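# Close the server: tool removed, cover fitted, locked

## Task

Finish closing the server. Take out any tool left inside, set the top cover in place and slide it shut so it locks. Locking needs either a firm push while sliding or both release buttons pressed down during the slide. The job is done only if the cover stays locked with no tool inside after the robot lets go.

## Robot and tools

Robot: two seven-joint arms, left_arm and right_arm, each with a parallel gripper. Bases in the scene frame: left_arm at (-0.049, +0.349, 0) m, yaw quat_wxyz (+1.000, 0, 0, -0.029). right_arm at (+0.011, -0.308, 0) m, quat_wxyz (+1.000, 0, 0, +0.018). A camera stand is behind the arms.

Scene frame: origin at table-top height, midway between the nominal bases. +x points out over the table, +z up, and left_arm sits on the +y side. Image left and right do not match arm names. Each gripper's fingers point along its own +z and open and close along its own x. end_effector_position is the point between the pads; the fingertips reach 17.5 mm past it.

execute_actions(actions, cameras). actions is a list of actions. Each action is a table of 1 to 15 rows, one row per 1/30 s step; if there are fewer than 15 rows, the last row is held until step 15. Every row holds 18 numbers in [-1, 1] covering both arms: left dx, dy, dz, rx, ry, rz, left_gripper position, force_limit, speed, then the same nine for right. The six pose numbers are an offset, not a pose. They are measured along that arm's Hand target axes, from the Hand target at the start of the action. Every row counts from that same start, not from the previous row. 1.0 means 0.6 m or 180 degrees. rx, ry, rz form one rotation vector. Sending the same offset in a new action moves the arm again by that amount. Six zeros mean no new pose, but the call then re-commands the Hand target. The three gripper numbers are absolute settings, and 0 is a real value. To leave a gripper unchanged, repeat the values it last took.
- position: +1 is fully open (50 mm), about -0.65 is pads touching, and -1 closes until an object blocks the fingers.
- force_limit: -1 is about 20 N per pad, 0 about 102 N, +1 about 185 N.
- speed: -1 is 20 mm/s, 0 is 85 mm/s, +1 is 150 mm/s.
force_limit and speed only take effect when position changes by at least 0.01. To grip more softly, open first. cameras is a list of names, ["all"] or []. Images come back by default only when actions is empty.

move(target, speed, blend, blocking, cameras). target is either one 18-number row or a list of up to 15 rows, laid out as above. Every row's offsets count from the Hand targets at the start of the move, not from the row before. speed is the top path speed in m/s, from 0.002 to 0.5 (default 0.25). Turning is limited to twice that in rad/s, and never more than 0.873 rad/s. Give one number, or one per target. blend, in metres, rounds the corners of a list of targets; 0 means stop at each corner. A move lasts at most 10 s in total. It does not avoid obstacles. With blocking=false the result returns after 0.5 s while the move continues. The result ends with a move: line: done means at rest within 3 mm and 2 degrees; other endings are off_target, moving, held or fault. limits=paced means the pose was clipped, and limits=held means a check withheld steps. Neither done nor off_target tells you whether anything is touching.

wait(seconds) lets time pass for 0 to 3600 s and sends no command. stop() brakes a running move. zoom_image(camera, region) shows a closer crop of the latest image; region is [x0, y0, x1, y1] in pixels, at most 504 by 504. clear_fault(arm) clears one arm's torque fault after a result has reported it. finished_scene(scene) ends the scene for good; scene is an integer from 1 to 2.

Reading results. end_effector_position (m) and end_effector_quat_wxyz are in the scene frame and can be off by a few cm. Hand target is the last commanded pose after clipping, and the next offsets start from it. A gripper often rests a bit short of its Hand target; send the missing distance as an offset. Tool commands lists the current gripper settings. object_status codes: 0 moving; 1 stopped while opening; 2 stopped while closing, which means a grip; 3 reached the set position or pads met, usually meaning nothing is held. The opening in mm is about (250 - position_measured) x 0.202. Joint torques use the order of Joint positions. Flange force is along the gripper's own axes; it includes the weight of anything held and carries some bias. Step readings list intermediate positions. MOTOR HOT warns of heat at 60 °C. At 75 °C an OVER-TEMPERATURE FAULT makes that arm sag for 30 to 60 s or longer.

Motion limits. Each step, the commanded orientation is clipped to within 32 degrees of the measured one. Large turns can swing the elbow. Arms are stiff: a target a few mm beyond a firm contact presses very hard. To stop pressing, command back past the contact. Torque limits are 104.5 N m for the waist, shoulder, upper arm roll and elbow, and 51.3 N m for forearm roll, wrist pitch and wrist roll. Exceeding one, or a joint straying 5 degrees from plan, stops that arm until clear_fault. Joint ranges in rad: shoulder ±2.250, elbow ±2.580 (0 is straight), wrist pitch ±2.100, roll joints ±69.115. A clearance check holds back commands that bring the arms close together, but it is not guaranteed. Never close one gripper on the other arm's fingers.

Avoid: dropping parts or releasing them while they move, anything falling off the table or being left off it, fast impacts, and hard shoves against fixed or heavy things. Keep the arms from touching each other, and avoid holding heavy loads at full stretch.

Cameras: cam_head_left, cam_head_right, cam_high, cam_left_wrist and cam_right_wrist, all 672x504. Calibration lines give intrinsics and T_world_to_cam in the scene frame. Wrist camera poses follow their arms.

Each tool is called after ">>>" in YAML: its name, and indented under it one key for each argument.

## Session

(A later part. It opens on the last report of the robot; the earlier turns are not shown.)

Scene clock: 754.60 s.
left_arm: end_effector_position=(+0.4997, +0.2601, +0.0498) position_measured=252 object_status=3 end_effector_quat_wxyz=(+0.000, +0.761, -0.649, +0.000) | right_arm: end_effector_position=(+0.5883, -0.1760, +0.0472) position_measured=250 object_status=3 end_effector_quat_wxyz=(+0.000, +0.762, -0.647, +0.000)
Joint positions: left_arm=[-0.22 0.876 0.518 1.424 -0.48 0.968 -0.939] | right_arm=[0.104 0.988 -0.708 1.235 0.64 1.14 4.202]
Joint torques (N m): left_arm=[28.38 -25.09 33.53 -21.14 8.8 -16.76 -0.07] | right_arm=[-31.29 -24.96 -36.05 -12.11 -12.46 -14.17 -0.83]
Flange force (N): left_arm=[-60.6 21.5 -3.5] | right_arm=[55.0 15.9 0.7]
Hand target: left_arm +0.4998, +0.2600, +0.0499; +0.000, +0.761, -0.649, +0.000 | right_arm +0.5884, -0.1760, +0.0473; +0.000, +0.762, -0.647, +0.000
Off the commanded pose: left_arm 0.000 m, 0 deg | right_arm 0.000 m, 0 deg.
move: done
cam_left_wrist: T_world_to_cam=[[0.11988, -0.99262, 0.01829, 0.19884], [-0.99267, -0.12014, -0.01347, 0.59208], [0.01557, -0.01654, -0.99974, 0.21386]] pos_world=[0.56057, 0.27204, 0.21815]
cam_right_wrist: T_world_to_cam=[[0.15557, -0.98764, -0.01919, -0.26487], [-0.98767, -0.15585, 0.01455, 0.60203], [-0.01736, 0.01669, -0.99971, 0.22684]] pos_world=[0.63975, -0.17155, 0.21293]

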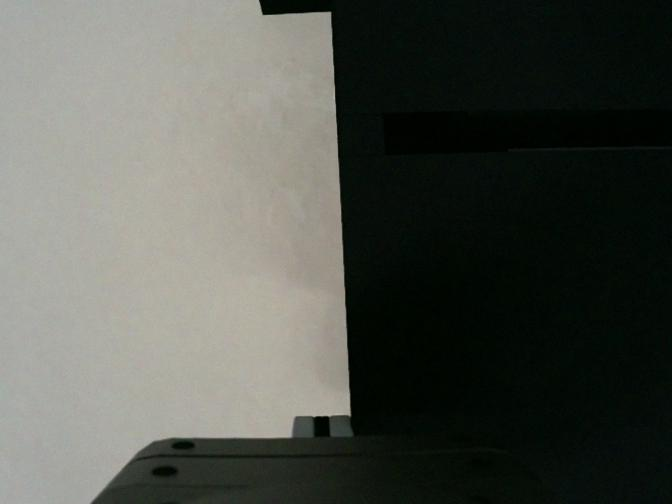

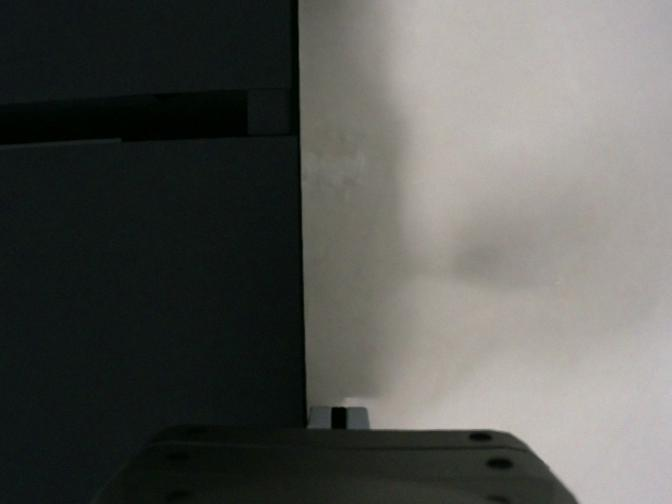

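>>> move:
  target:
    - [0.0015,0.003,-0.0015,0,0,0,-0.7,-0.8,0,-0.0015,0.003,-0.001,0,0,0,-0.7,-0.8,0]
    - [0.0015,-0.004,-0.0015,0,0,0,-0.7,-0.8,0,-0.0015,-0.004,-0.001,0,0,0,-0.7,-0.8,0]
  speed: 0.015
  cameras: ["cam_left_wrist","cam_right_wrist"]

>>> zoom_image:
  camera: "cam_right_wrist"
  region: [230, 70, 310, 150]

>>> zoom_image:
  camera: "cam_left_wrist"
  region: [325, 100, 405, 180]

Scene clock: 790.87 s.
left_arm: end_effector_position=(+0.5022, +0.2595, +0.0508) position_measured=252 object_status=3 end_effector_quat_wxyz=(+0.000, +0.761, -0.649, +0.000) | right_arm: end_effector_position=(+0.5906, -0.1747, +0.0479) position_measured=250 object_status=3 end_effector_quat_wxyz=(+0.000, +0.762, -0.647, +0.000)
Joint positions: left_arm=[-0.218 0.88 0.519 1.412 -0.479 0.976 -0.941] | right_arm=[0.1 0.992 -0.708 1.223 0.64 1.146 4.205]
Joint torques (N m): left_arm=[34.61 -26.52 40.12 -24.76 10.82 -20.74 -0.26] | right_arm=[-36.01 -24.05 -40.07 -12.55 -14.24 -16.32 -0.95]
Flange force (N): left_arm=[-73.6 26.9 -3.2] | right_arm=[63.2 19.0 -1.6]
Hand target: left_arm +0.5022, +0.2595, +0.0508; +0.000, +0.761, -0.649, +0.000 | right_arm +0.5906, -0.1748, +0.0479; +0.000, +0.762, -0.647, +0.000
Off the commanded pose: left_arm 0.000 m, 0 deg | right_arm 0.000 m, 0 deg.
move: done
cam_left_wrist: T_world_to_cam=[[0.11978, -0.99263, 0.0185, 0.19794], [-0.99268, -0.12004, -0.01355, 0.5945], [0.01567, -0.01674, -0.99974, 0.21481]] pos_world=[0.56307, 0.27144, 0.21915]
cam_right_wrist: T_world_to_cam=[[0.15557, -0.98764, -0.01918, -0.26403], [-0.98767, -0.15585, 0.01445, 0.6045], [-0.01726, 0.01669, -0.99971, 0.22749]] pos_world=[0.64205, -0.17035, 0.21363]

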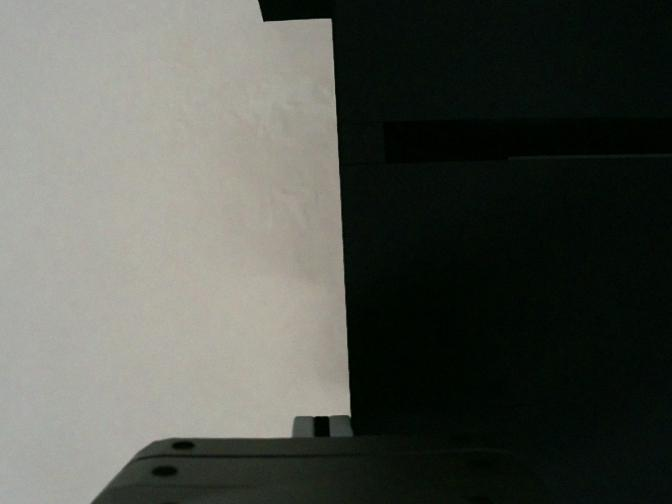

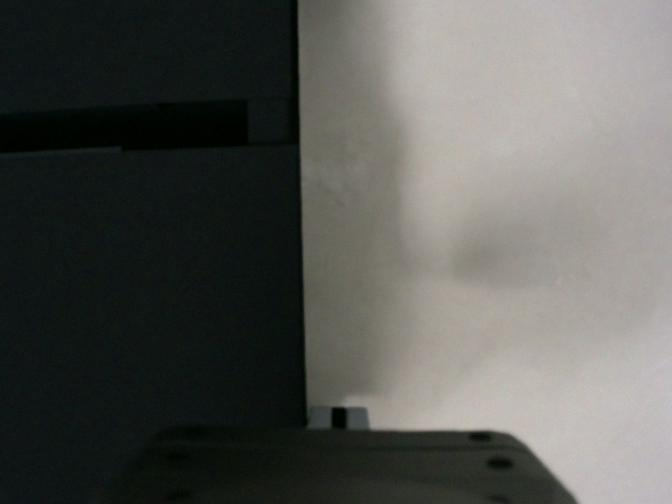

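Scaled by 6.300.

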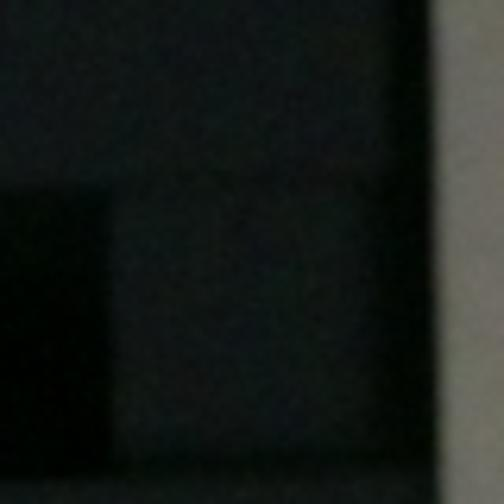

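Scaled by 6.300.

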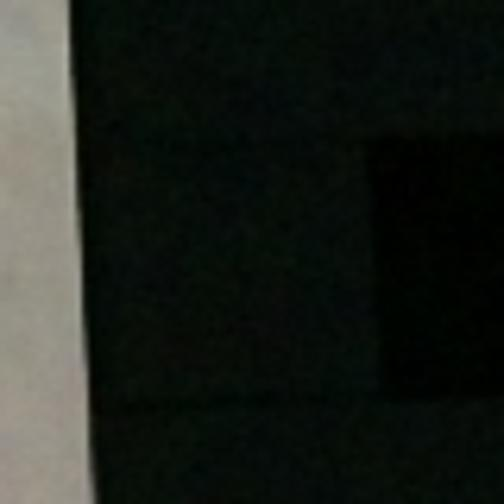

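>>> move:
  target: [0,0.0042,0,0,0,0,-0.7,-0.8,0,0,0.0042,0,0,0,0,-0.7,-0.8,0]
  speed: 0.02
  cameras: ["cam_head_left","cam_head_right"]

>>> zoom_image:
  camera: "cam_head_left"
  region: [340, 235, 390, 285]

>>> zoom_image:
  camera: "cam_head_right"
  region: [340, 240, 390, 290]

>>> zoom_image:
  camera: "cam_head_left"
  region: [180, 265, 230, 315]

>>> zoom_image:
  camera: "cam_head_right"
  region: [190, 260, 240, 310]

Scene clock: 824.40 s.
left_arm: end_effector_position=(+0.4998, +0.2592, +0.0508) position_measured=252 object_status=3 end_effector_quat_wxyz=(+0.000, +0.761, -0.649, +0.000) | right_arm: end_effector_position=(+0.5882, -0.1752, +0.0479) position_measured=250 object_status=3 end_effector_quat_wxyz=(+0.000, +0.762, -0.647, +0.000)
Joint positions: left_arm=[-0.218 0.875 0.518 1.423 -0.479 0.971 -0.938] | right_arm=[0.102 0.987 -0.707 1.235 0.64 1.14 4.201]
Joint torques (N m): left_arm=[38.07 -27.55 43.57 -9.14 15.36 -9.09 -0.47] | right_arm=[-35.57 -25.23 -40.68 2.03 -19.39 -3.93 -0.6]
Flange force (N): left_arm=[-66.9 -12.5 16.3] | right_arm=[59.4 -23.5 17.3]
Hand target: left_arm +0.4998, +0.2591, +0.0508; +0.000, +0.761, -0.649, +0.000 | right_arm +0.5881, -0.1752, +0.0479; +0.000, +0.762, -0.647, +0.000
Off the commanded pose: left_arm 0.000 m, 0 deg | right_arm 0.000 m, 0 deg.
move: done

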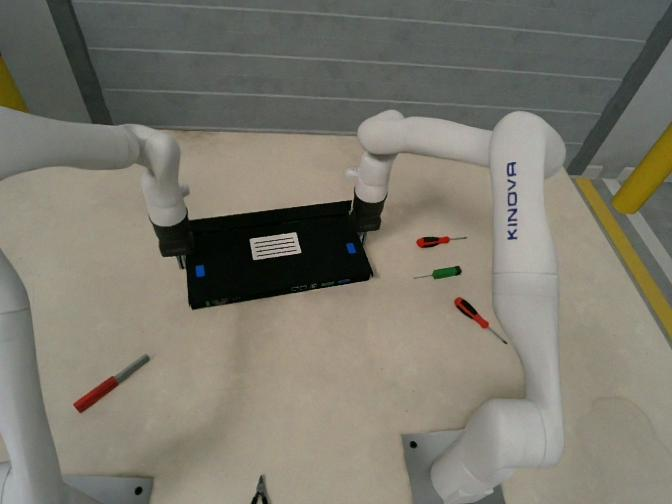

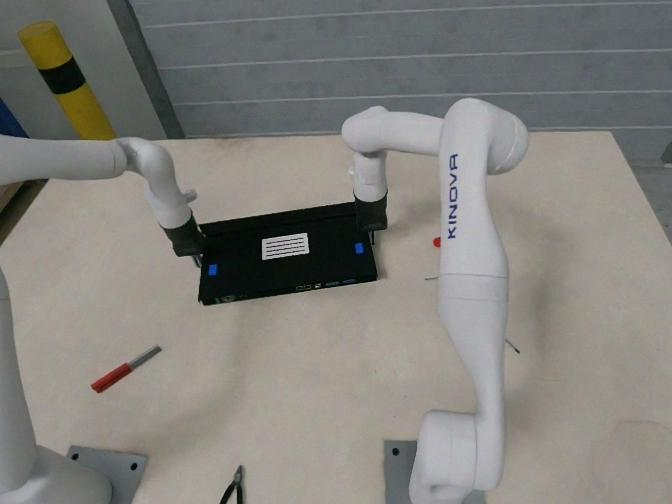

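Scaled by 10.080 from the camera's image (finer frame: 960x720).

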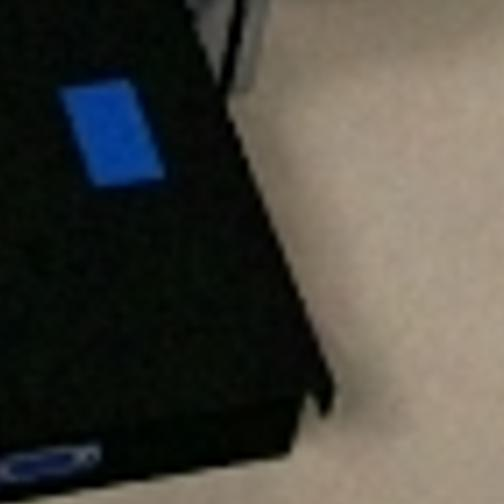

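Scaled by 10.080 from the camera's image (finer frame: 960x720).

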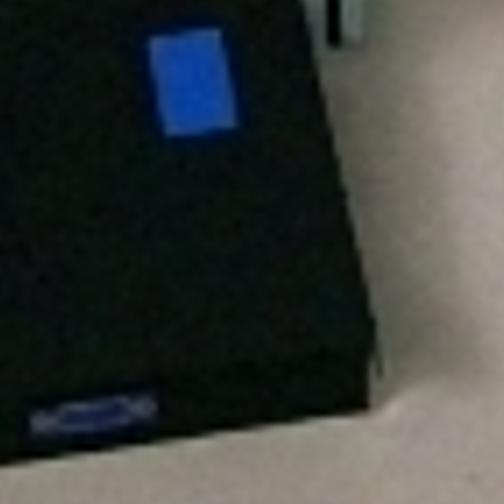

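Scaled by 10.080 from the camera's image (finer frame: 960x720).

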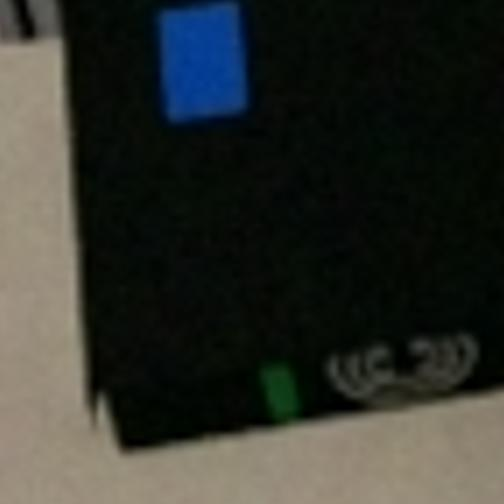

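Scaled by 10.080 from the camera's image (finer frame: 960x720).

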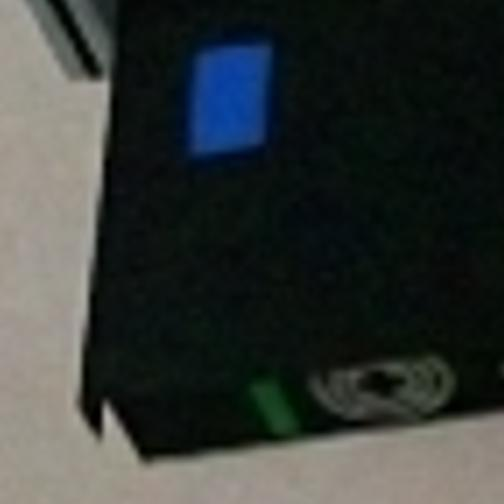

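>>> move:
  target:
    - [0,-0.0013,0,0,0,0,-0.7,-0.8,0,0,-0.0022,0,0,0,0,-0.7,-0.8,0]
    - [0,-0.0013,-0.0042,0,0,0,-0.7,-0.8,0,0,-0.0022,-0.0042,0,0,0,-0.7,-0.8,0]
  speed: 0.015
  cameras: ["cam_left_wrist","cam_right_wrist"]

>>> zoom_image:
  camera: "cam_right_wrist"
  region: [230, 70, 310, 150]

>>> zoom_image:
  camera: "cam_left_wrist"
  region: [325, 100, 405, 180]

Scene clock: 844.73 s.
left_arm: end_effector_position=(+0.5005, +0.2592, +0.0532) position_measured=252 object_status=3 end_effector_quat_wxyz=(+0.000, +0.761, -0.649, +0.000) | right_arm: end_effector_position=(+0.5895, -0.1748, +0.0507) position_measured=250 object_status=3 end_effector_quat_wxyz=(+0.000, +0.762, -0.647, +0.000)
Joint positions: left_arm=[-0.219 0.873 0.52 1.418 -0.477 0.978 -0.94] | right_arm=[0.101 0.986 -0.709 1.226 0.638 1.149 4.204]
Joint torques (N m): left_arm=[35.94 -34.79 43.53 -17.36 13.7 -12.44 -0.39] | right_arm=[-36.08 -22.22 -40.4 -4.2 -17.66 -10.27 -0.77]
Flange force (N): left_arm=[-67.1 0.0 24.7] | right_arm=[61.7 -3.2 4.1]
Hand target: left_arm +0.5005, +0.2593, +0.0533; +0.000, +0.761, -0.649, +0.000 | right_arm +0.5894, -0.1750, +0.0504; +0.000, +0.762, -0.647, +0.000
Off the commanded pose: left_arm 0.000 m, 0 deg | right_arm 0.000 m, 0 deg.
move: done
cam_left_wrist: T_world_to_cam=[[0.11989, -0.99262, 0.01828, 0.19789], [-0.99267, -0.12014, -0.01337, 0.59281], [0.01547, -0.01654, -0.99974, 0.21729]] pos_world=[0.56137, 0.27124, 0.22155]
cam_right_wrist: T_world_to_cam=[[0.15568, -0.98762, -0.019, -0.264], [-0.98767, -0.15595, 0.01397, 0.60334], [-0.01676, 0.01659, -0.99972, 0.22994]] pos_world=[0.64085, -0.17045, 0.21643]

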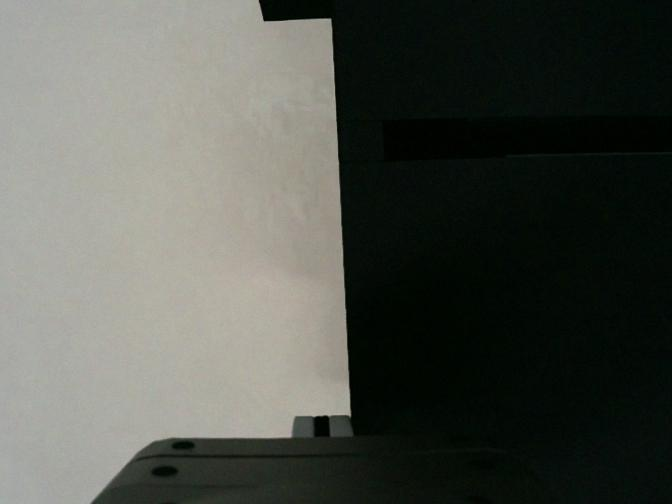

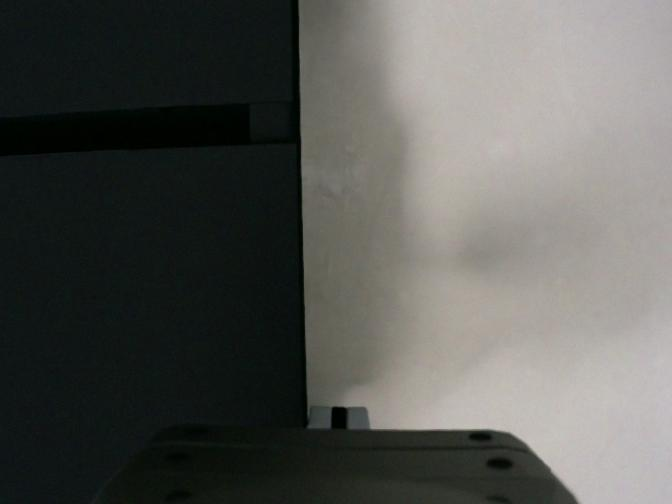

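Scaled by 6.300.

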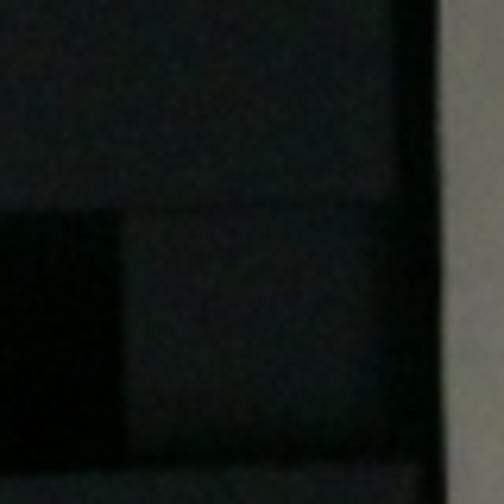

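Scaled by 6.300.

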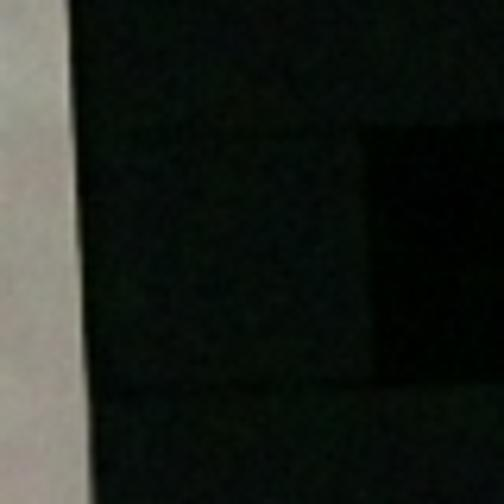

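>>> move:
  target:
    - [0,0,0.0025,0,0,0,-0.7,-0.8,0,0,0,0,0,0,0,-0.7,-0.8,0]
    - [0,0.0045,0.0025,0,0,0,-0.7,-0.8,0,0,0.004,0,0,0,0,-0.7,-0.8,0]
  speed: 0.015
  cameras: ["cam_left_wrist","cam_right_wrist"]

>>> zoom_image:
  camera: "cam_right_wrist"
  region: [230, 60, 310, 140]

>>> zoom_image:
  camera: "cam_left_wrist"
  region: [325, 90, 405, 170]

Scene clock: 854.43 s.
left_arm: end_effector_position=(+0.4979, +0.2588, +0.0518) position_measured=252 object_status=3 end_effector_quat_wxyz=(+0.000, +0.761, -0.649, +0.000) | right_arm: end_effector_position=(+0.5870, -0.1754, +0.0503) position_measured=250 object_status=3 end_effector_quat_wxyz=(+0.000, +0.762, -0.647, +0.000)
Joint positions: left_arm=[-0.219 0.87 0.519 1.43 -0.479 0.969 -0.936] | right_arm=[0.104 0.982 -0.709 1.238 0.638 1.143 4.2]
Joint torques (N m): left_arm=[38.77 -20.46 42.7 -8.42 15.28 -11.16 -0.46] | right_arm=[-34.96 -20.42 -39.12 -0.86 -18.17 -7.73 -0.7]
Flange force (N): left_arm=[-70.1 -7.7 0.7] | right_arm=[59.5 -10.7 4.2]
Hand target: left_arm +0.4979, +0.2588, +0.0518; +0.000, +0.761, -0.649, +0.000 | right_arm +0.5870, -0.1754, +0.0504; +0.000, +0.762, -0.647, +0.000
Off the commanded pose: left_arm 0.000 m, 0 deg | right_arm 0.000 m, 0 deg.
move: done
cam_left_wrist: T_world_to_cam=[[0.11968, -0.99264, 0.01821, 0.19787], [-0.99269, -0.11994, -0.01369, 0.59017], [0.01577, -0.01644, -0.99974, 0.21573]] pos_world=[0.55877, 0.27074, 0.22015]
cam_right_wrist: T_world_to_cam=[[0.15548, -0.98766, -0.01888, -0.26413], [-0.98769, -0.15576, 0.0145, 0.60081], [-0.01726, 0.01639, -0.99972, 0.22979]] pos_world=[0.63845, -0.17105, 0.21603]

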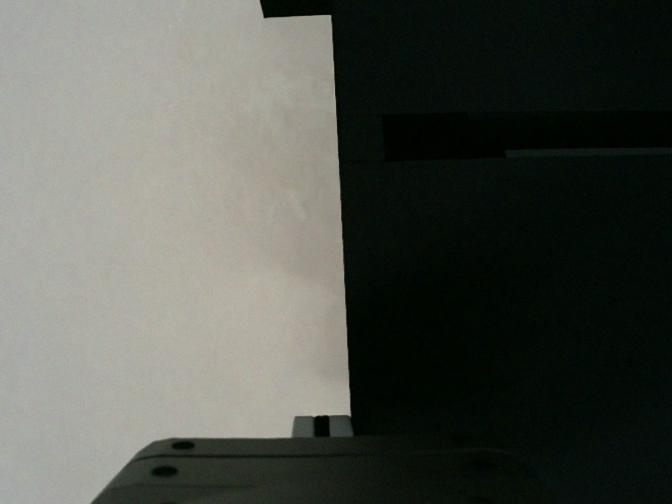

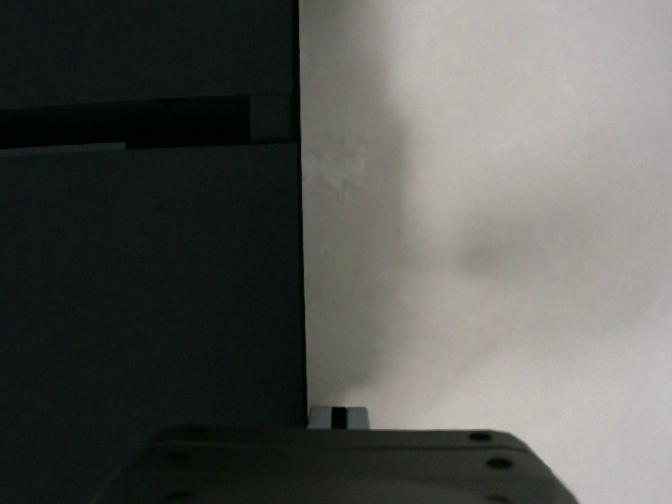

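Scaled by 6.300.

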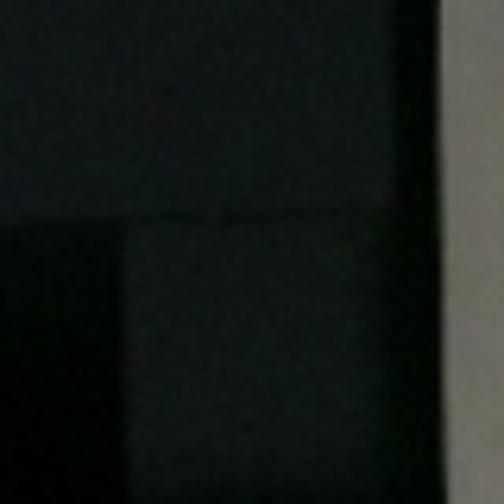

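Scaled by 6.300.

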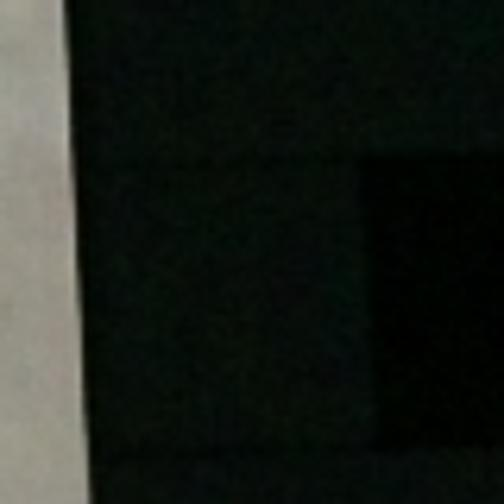

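>>> move:
  target: [0,0,-0.005,0,0,0,-0.7,-0.8,0,0,0,-0.004,0,0,0,-0.7,-0.8,0]
  speed: 0.015

Scene clock: 857.97 s.
left_arm: end_effector_position=(+0.4979, +0.2588, +0.0548) position_measured=252 object_status=3 end_effector_quat_wxyz=(+0.000, +0.761, -0.649, +0.000) | right_arm: end_effector_position=(+0.5870, -0.1753, +0.0528) position_measured=250 object_status=3 end_effector_quat_wxyz=(+0.000, +0.762, -0.647, +0.000)
Joint positions: left_arm=[-0.22 0.866 0.522 1.427 -0.477 0.975 -0.937] | right_arm=[0.104 0.978 -0.71 1.236 0.635 1.147 4.202]
Joint torques (N m): left_arm=[36.77 -24.55 41.8 -13.73 13.93 -13.1 -0.43] | right_arm=[-35.59 -22.34 -40.16 -4.7 -17.43 -10.4 -0.76]
Flange force (N): left_arm=[-69.5 1.6 5.3] | right_arm=[61.2 -2.5 4.3]
Hand target: left_arm +0.4979, +0.2588, +0.0548; +0.000, +0.761, -0.649, +0.000 | right_arm +0.5870, -0.1753, +0.0528; +0.000, +0.762, -0.647, +0.000
Off the commanded pose: left_arm 0.000 m, 0 deg | right_arm 0.000 m, 0 deg.
move: done

>>> wait:
  seconds: 0.05
  cameras: ["cam_left_wrist","cam_right_wrist"]

>>> zoom_image:
  camera: "cam_right_wrist"
  region: [230, 80, 310, 160]

>>> zoom_image:
  camera: "cam_left_wrist"
  region: [325, 100, 405, 180]

Scene clock: 867.07 s.
left_arm: end_effector_position=(+0.4979, +0.2588, +0.0548) position_measured=252 object_status=3 end_effector_quat_wxyz=(+0.000, +0.761, -0.649, +0.000) | right_arm: end_effector_position=(+0.5870, -0.1753, +0.0528) position_measured=250 object_status=3 end_effector_quat_wxyz=(+0.000, +0.762, -0.647, +0.000)
Joint positions: left_arm=[-0.22 0.866 0.522 1.427 -0.477 0.975 -0.937] | right_arm=[0.104 0.978 -0.71 1.236 0.635 1.147 4.202]
Joint torques (N m): left_arm=[36.77 -24.57 41.8 -13.69 13.89 -13.22 -0.36] | right_arm=[-35.45 -22.31 -40.03 -4.68 -17.35 -10.32 -0.79]
Flange force (N): left_arm=[-69.4 1.0 5.0] | right_arm=[61.0 -2.5 4.3]
Hand target: left_arm +0.4979, +0.2588, +0.0548; +0.000, +0.761, -0.649, +0.000 | right_arm +0.5870, -0.1753, +0.0528; +0.000, +0.762, -0.647, +0.000
Tool commands: left_gripper/position=-0.7 left_gripper/force_limit=-0.8 left_gripper/speed=+0.0 right_gripper/position=-0.7 right_gripper/force_limit=-0.8 right_gripper/speed=+0.0
Off the commanded pose: left_arm 0.000 m, 0 deg | right_arm 0.000 m, 0 deg.
wait: 0.07 s; at rest from the start
cam_left_wrist: T_world_to_cam=[[0.11978, -0.99263, 0.01831, 0.19773], [-0.99267, -0.12004, -0.01367, 0.59023], [0.01577, -0.01654, -0.99974, 0.21876]] pos_world=[0.55877, 0.27074, 0.22315]
cam_right_wrist: T_world_to_cam=[[0.15557, -0.98764, -0.01906, -0.264], [-0.98768, -0.15585, 0.01437, 0.6008], [-0.01716, 0.01659, -0.99972, 0.23226]] pos_world=[0.63845, -0.17095, 0.21853]

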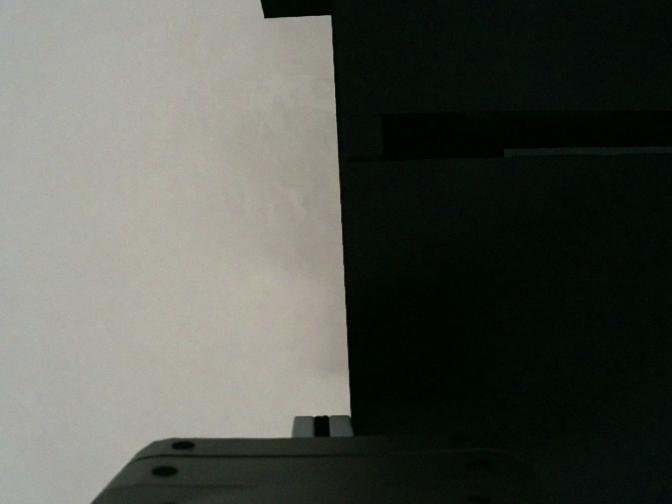

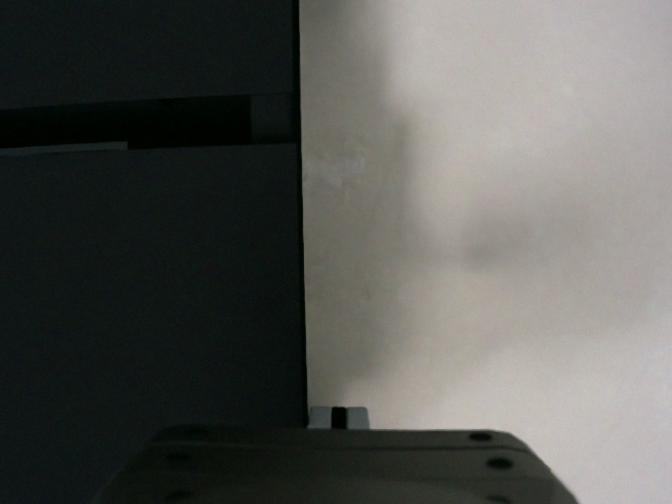

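Scaled by 6.300.

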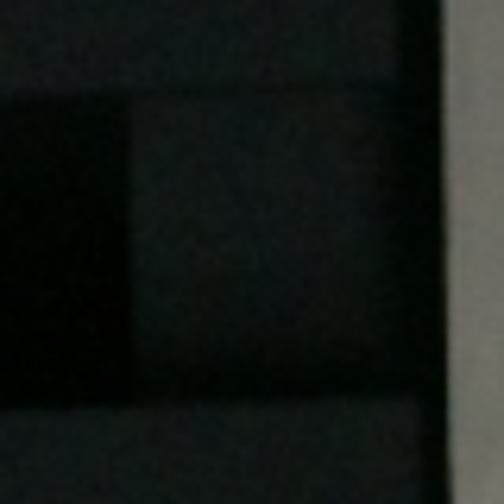

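Scaled by 6.300.

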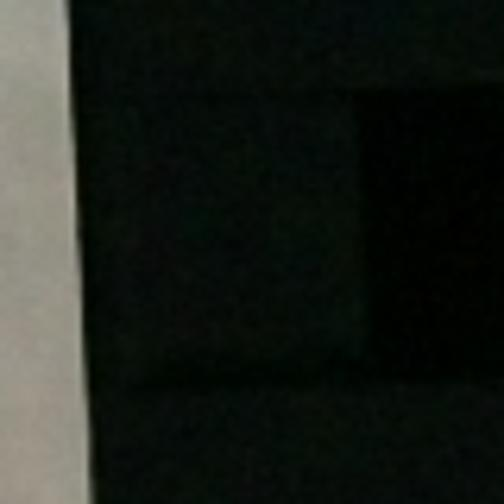

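>>> move:
  target:
    - [0,-0.001,0,0,0,0,-0.7,-0.8,0,0,-0.002,0,0,0,0,-0.7,-0.8,0]
    - [0,-0.001,0.0067,0,0,0,-0.7,-0.8,0,0,-0.002,0.008,0,0,0,-0.7,-0.8,0]
  speed: 0.015

Scene clock: 875.80 s.
left_arm: end_effector_position=(+0.4985, +0.2590, +0.0509) position_measured=252 object_status=3 end_effector_quat_wxyz=(+0.000, +0.761, -0.649, +0.000) | right_arm: end_effector_position=(+0.5882, -0.1752, +0.0480) position_measured=250 object_status=3 end_effector_quat_wxyz=(+0.000, +0.762, -0.647, +0.000)
Joint positions: left_arm=[-0.219 0.873 0.519 1.428 -0.48 0.968 -0.935] | right_arm=[0.102 0.987 -0.708 1.234 0.64 1.141 4.201]
Joint torques (N m): left_arm=[37.59 -10.37 38.88 -9.96 13.67 -15.58 -0.35] | right_arm=[-35.75 -21.27 -39.38 -4 -16.82 -10.22 -0.8]
Flange force (N): left_arm=[-72.8 6.5 -25.3] | right_arm=[61.4 -2.3 1.9]
Hand target: left_arm +0.4985, +0.2589, +0.0508; +0.000, +0.761, -0.649, +0.000 | right_arm +0.5882, -0.1752, +0.0480; +0.000, +0.762, -0.647, +0.000
Off the commanded pose: left_arm 0.000 m, 0 deg | right_arm 0.000 m, 0 deg.
move: done

>>> move:
  target: [0,0,-0.001,0,0,0,-0.7,-0.8,0,0,0,0.002,0,0,0,-0.7,-0.8,0]
  speed: 0.015

Scene clock: 878.10 s.
left_arm: end_effector_position=(+0.4984, +0.2589, +0.0513) position_measured=252 object_status=3 end_effector_quat_wxyz=(+0.000, +0.761, -0.649, +0.000) | right_arm: end_effector_position=(+0.5882, -0.1752, +0.0468) position_measured=250 object_status=3 end_effector_quat_wxyz=(+0.000, +0.762, -0.647, +0.000)
Joint positions: left_arm=[-0.219 0.872 0.519 1.428 -0.479 0.969 -0.936] | right_arm=[0.102 0.989 -0.707 1.235 0.641 1.139 4.2]
Joint torques (N m): left_arm=[37.88 -16.46 40.76 -9.41 14.35 -13.03 -0.42] | right_arm=[-35.82 -21.26 -39.59 -3.96 -16.86 -10.22 -0.79]
Flange force (N): left_arm=[-70.8 -0.7 -9.9] | right_arm=[61.5 -2.3 2.0]
Hand target: left_arm +0.4985, +0.2589, +0.0514; +0.000, +0.761, -0.649, +0.000 | right_arm +0.5882, -0.1752, +0.0468; +0.000, +0.762, -0.647, +0.000
Off the commanded pose: left_arm 0.000 m, 0 deg | right_arm 0.000 m, 0 deg.
move: done

>>> move:
  target: [0,0,0,0,0,0,-0.7,-0.8,0,0,0,0.0017,0,0,0,-0.7,-0.8,0]
  speed: 0.015
  cameras: ["cam_left_wrist","cam_right_wrist"]

>>> zoom_image:
  camera: "cam_right_wrist"
  region: [230, 60, 310, 140]

>>> zoom_image:
  camera: "cam_left_wrist"
  region: [325, 90, 405, 170]

Scene clock: 882.27 s.
left_arm: end_effector_position=(+0.4985, +0.2589, +0.0514) position_measured=252 object_status=3 end_effector_quat_wxyz=(+0.000, +0.761, -0.649, +0.000) | right_arm: end_effector_position=(+0.5882, -0.1752, +0.0458) position_measured=250 object_status=3 end_effector_quat_wxyz=(+0.000, +0.762, -0.647, +0.000)
Joint positions: left_arm=[-0.219 0.872 0.52 1.428 -0.479 0.969 -0.936] | right_arm=[0.102 0.99 -0.706 1.236 0.641 1.137 4.2]
Joint torques (N m): left_arm=[37.78 -16.41 40.65 -9.53 14.31 -13.11 -0.45] | right_arm=[-35.79 -21.34 -39.56 -3.83 -16.81 -10.14 -0.78]
Flange force (N): left_arm=[-70.7 -0.3 -10.2] | right_arm=[61.4 -2.7 2.2]
Hand target: left_arm +0.4985, +0.2589, +0.0514; +0.000, +0.761, -0.649, +0.000 | right_arm +0.5882, -0.1752, +0.0458; +0.000, +0.762, -0.647, +0.000
Off the commanded pose: left_arm 0.000 m, 0 deg | right_arm 0.000 m, 0 deg.
move: done
cam_left_wrist: T_world_to_cam=[[0.11988, -0.99262, 0.0184, 0.19774], [-0.99267, -0.12014, -0.01356, 0.59079], [0.01567, -0.01664, -0.99974, 0.21543]] pos_world=[0.55937, 0.27084, 0.21975]
cam_right_wrist: T_world_to_cam=[[0.15557, -0.98764, -0.01906, -0.26412], [-0.98768, -0.15585, 0.01437, 0.60212], [-0.01716, 0.01659, -0.99972, 0.22518]] pos_world=[0.63965, -0.17075, 0.21143]

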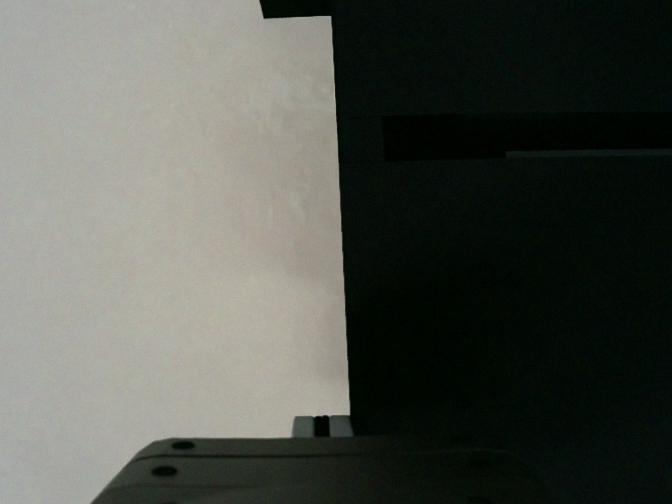

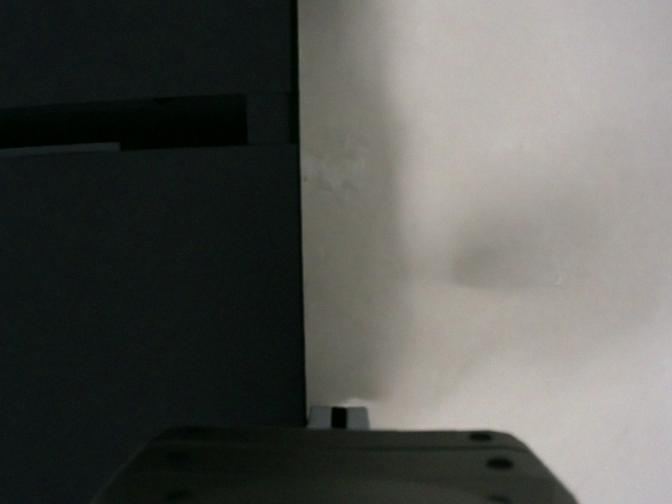

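Scaled by 6.300.

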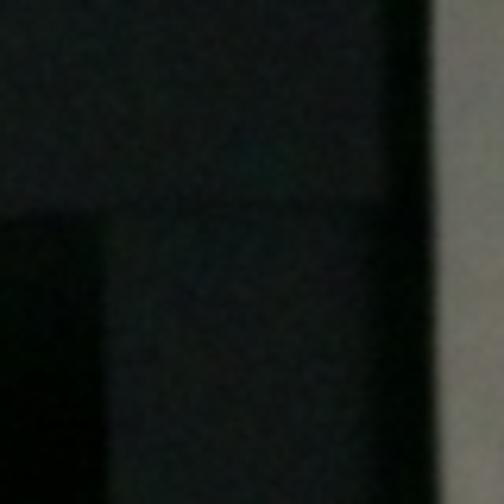

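Scaled by 6.300.

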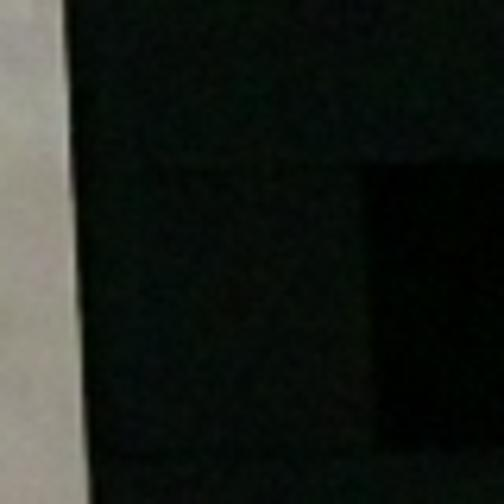

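>>> move:
  target: [0,0,0,0,0,0,-0.7,-0.8,0,0,0,0.0025,0,0,0,-0.7,-0.8,0]
  speed: 0.015

Scene clock: 884.33 s.
left_arm: end_effector_position=(+0.4985, +0.2589, +0.0514) position_measured=252 object_status=3 end_effector_quat_wxyz=(+0.000, +0.761, -0.649, +0.000) | right_arm: end_effector_position=(+0.5882, -0.1752, +0.0443) position_measured=250 object_status=3 end_effector_quat_wxyz=(+0.000, +0.762, -0.647, +0.000)
Joint positions: left_arm=[-0.219 0.872 0.52 1.428 -0.479 0.969 -0.936] | right_arm=[0.102 0.992 -0.706 1.237 0.643 1.134 4.199]
Joint torques (N m): left_arm=[37.83 -16.5 40.66 -9.46 14.25 -13.1 -0.42] | right_arm=[-36.6 -7.44 -36.16 -1.53 -15.75 -13.18 -0.88]
Flange force (N): left_arm=[-70.7 -0.8 -10.1] | right_arm=[63.5 6.5 -26.4]
Hand target: left_arm +0.4985, +0.2589, +0.0514; +0.000, +0.761, -0.649, +0.000 | right_arm +0.5882, -0.1752, +0.0443; +0.000, +0.762, -0.647, +0.000
Off the commanded pose: left_arm 0.000 m, 0 deg | right_arm 0.000 m, 0 deg.
move: done

>>> move:
  target:
    - [0,0,-0.0004,0,0,0,-0.7,-0.8,0,0,0,-0.0012,0,0,0,-0.7,-0.8,0]
    - [0,-0.0083,-0.0004,0,0,0,-0.7,-0.8,0,0,-0.0083,-0.0012,0,0,0,-0.7,-0.8,0]
  speed: 0.02
  cameras: ["cam_left_wrist","cam_right_wrist"]

>>> zoom_image:
  camera: "cam_right_wrist"
  region: [230, 80, 310, 160]

>>> zoom_image:
  camera: "cam_left_wrist"
  region: [325, 110, 405, 190]

Scene clock: 889.37 s.
left_arm: end_effector_position=(+0.5033, +0.2597, +0.0516) position_measured=252 object_status=3 end_effector_quat_wxyz=(+0.000, +0.761, -0.649, +0.000) | right_arm: end_effector_position=(+0.5931, -0.1743, +0.0450) position_measured=250 object_status=3 end_effector_quat_wxyz=(+0.000, +0.762, -0.647, +0.000)
Joint positions: left_arm=[-0.219 0.881 0.52 1.407 -0.479 0.981 -0.942] | right_arm=[0.097 1 -0.705 1.213 0.642 1.147 4.207]
Joint torques (N m): left_arm=[35.31 -18.05 38.69 -18.36 11.75 -18.93 -0.26] | right_arm=[-36.18 -16.21 -37.84 -7.38 -14.81 -14.85 -0.89]
Flange force (N): left_arm=[-72.5 20.3 -16.5] | right_arm=[62.8 14.0 -13.9]
Hand target: left_arm +0.5034, +0.2597, +0.0516; +0.000, +0.761, -0.649, +0.000 | right_arm +0.5931, -0.1743, +0.0450; +0.000, +0.762, -0.647, +0.000
Off the commanded pose: left_arm 0.000 m, 0 deg | right_arm 0.000 m, 0 deg.
move: done
cam_left_wrist: T_world_to_cam=[[0.11988, -0.99262, 0.01829, 0.19808], [-0.99267, -0.12014, -0.01347, 0.59564], [0.01557, -0.01654, -0.99974, 0.2156]] pos_world=[0.56417, 0.27174, 0.21995]
cam_right_wrist: T_world_to_cam=[[0.15557, -0.98764, -0.01908, -0.26411], [-0.98767, -0.15585, 0.01447, 0.60707], [-0.01726, 0.01659, -0.99971, 0.22451]] pos_world=[0.64455, -0.16995, 0.21063]

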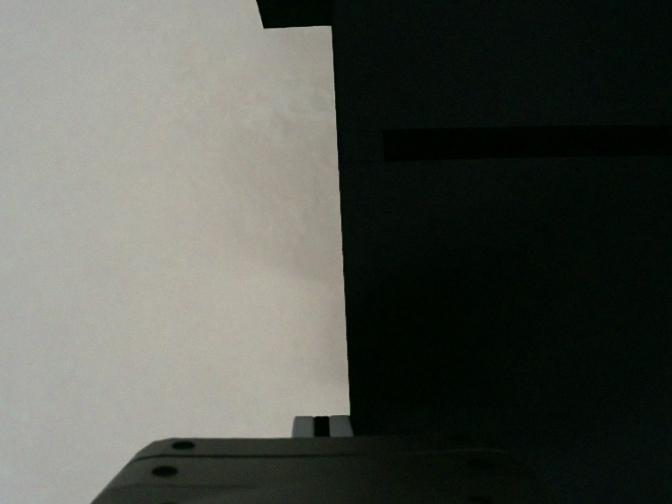

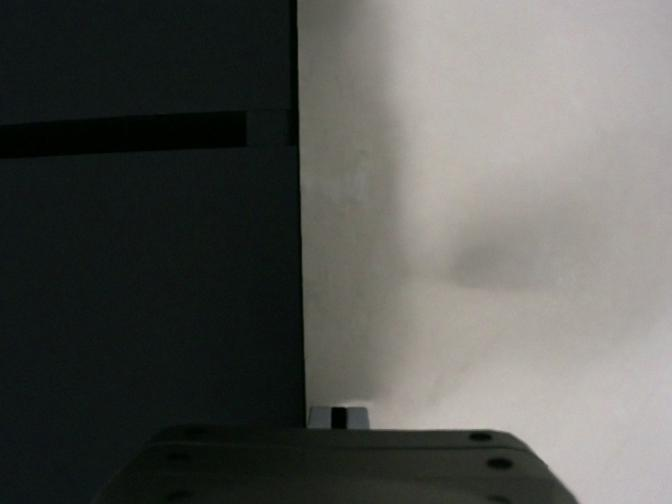

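Scaled by 6.300.

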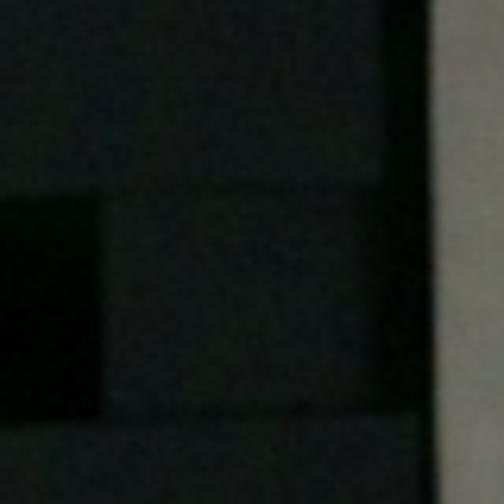

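Scaled by 6.300.

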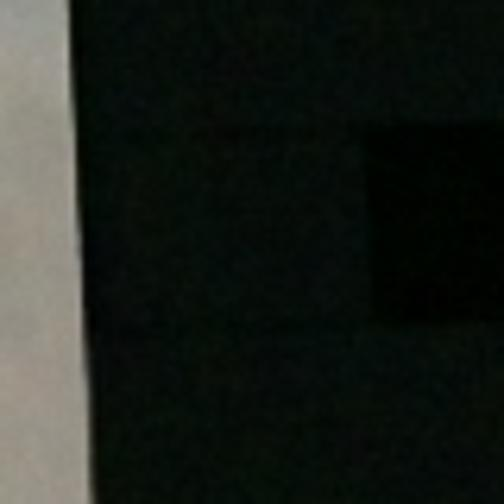

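>>> move:
  target:
    - [0,0,-0.0006,0,0,0,-0.7,-0.8,0,0,-0.0008,-0.0005,0,0,0,-0.7,-0.8,0]
    - [0,-0.0075,-0.0006,0,0,0,-0.7,-0.8,0,0,-0.009,-0.0005,0,0,0,-0.7,-0.8,0]
  speed: 0.02
  cameras: ["cam_left_wrist","cam_right_wrist"]

>>> zoom_image:
  camera: "cam_right_wrist"
  region: [230, 90, 310, 170]

>>> zoom_image:
  camera: "cam_left_wrist"
  region: [325, 110, 405, 190]

Scene clock: 894.63 s.
left_arm: end_effector_position=(+0.5078, +0.2604, +0.0519) position_measured=252 object_status=3 end_effector_quat_wxyz=(+0.000, +0.761, -0.649, +0.000) | right_arm: end_effector_position=(+0.5984, -0.1735, +0.0452) position_measured=250 object_status=3 end_effector_quat_wxyz=(+0.000, +0.762, -0.647, +0.000)
Joint positions: left_arm=[-0.218 0.888 0.52 1.389 -0.479 0.991 -0.949] | right_arm=[0.091 1.01 -0.705 1.187 0.642 1.16 4.217]
Joint torques (N m): left_arm=[34.59 -23.53 39.1 -22.35 11.09 -20.04 -0.25] | right_arm=[-35.36 -22.65 -38.37 -10.4 -14.29 -14.94 -0.92]
Flange force (N): left_arm=[-72.2 25.3 -8.4] | right_arm=[61.0 16.1 -4.0]
Hand target: left_arm +0.5078, +0.2604, +0.0520; +0.000, +0.761, -0.649, +0.000 | right_arm +0.5985, -0.1735, +0.0453; +0.000, +0.762, -0.647, +0.000
Off the commanded pose: left_arm 0.000 m, 0 deg | right_arm 0.000 m, 0 deg.
move: done
cam_left_wrist: T_world_to_cam=[[0.11988, -0.99262, 0.01829, 0.19823], [-0.99267, -0.12014, -0.01347, 0.6002], [0.01557, -0.01654, -0.99974, 0.21584]] pos_world=[0.56867, 0.27244, 0.22025]
cam_right_wrist: T_world_to_cam=[[0.15557, -0.98764, -0.01898, -0.26406], [-0.98767, -0.15585, 0.01448, 0.61244], [-0.01726, 0.01649, -0.99972, 0.22488]] pos_world=[0.64985, -0.16905, 0.21093]

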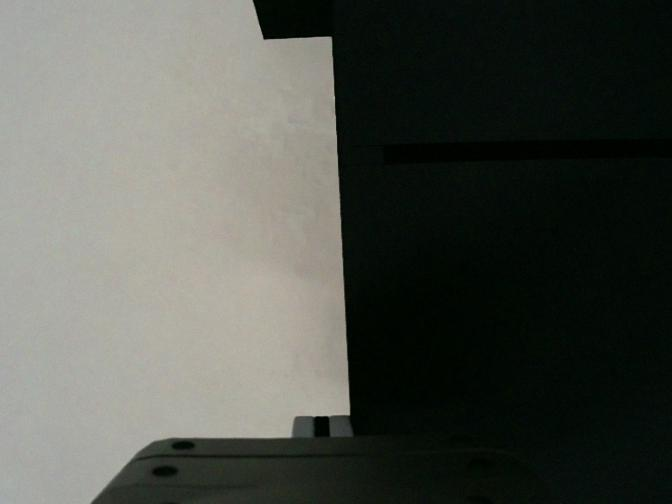

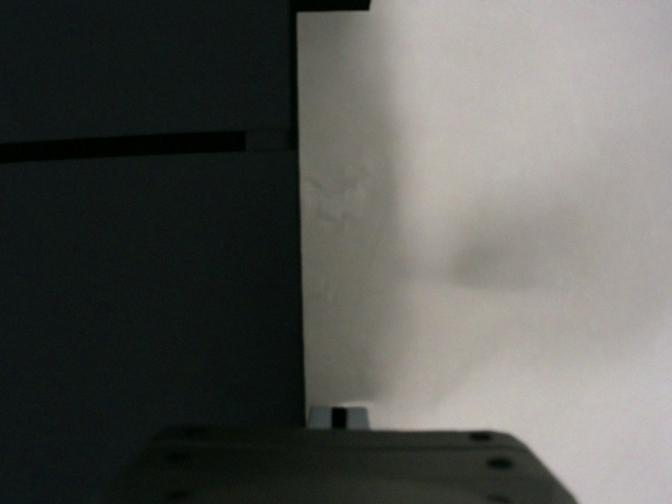

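Scaled by 6.300.

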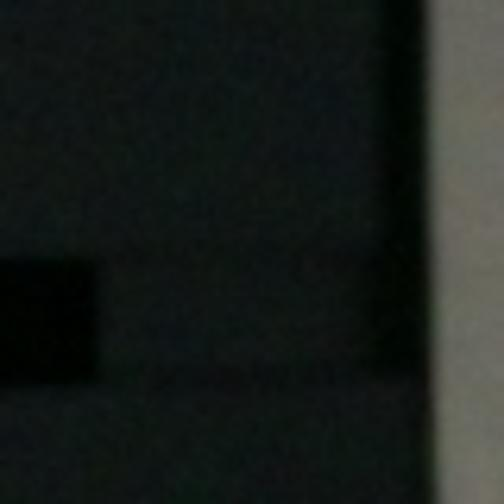

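Scaled by 6.300.

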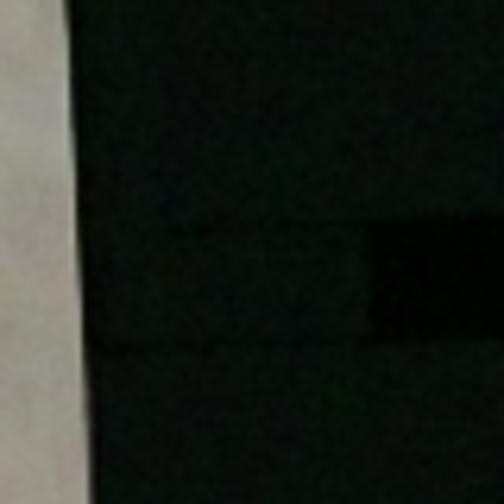

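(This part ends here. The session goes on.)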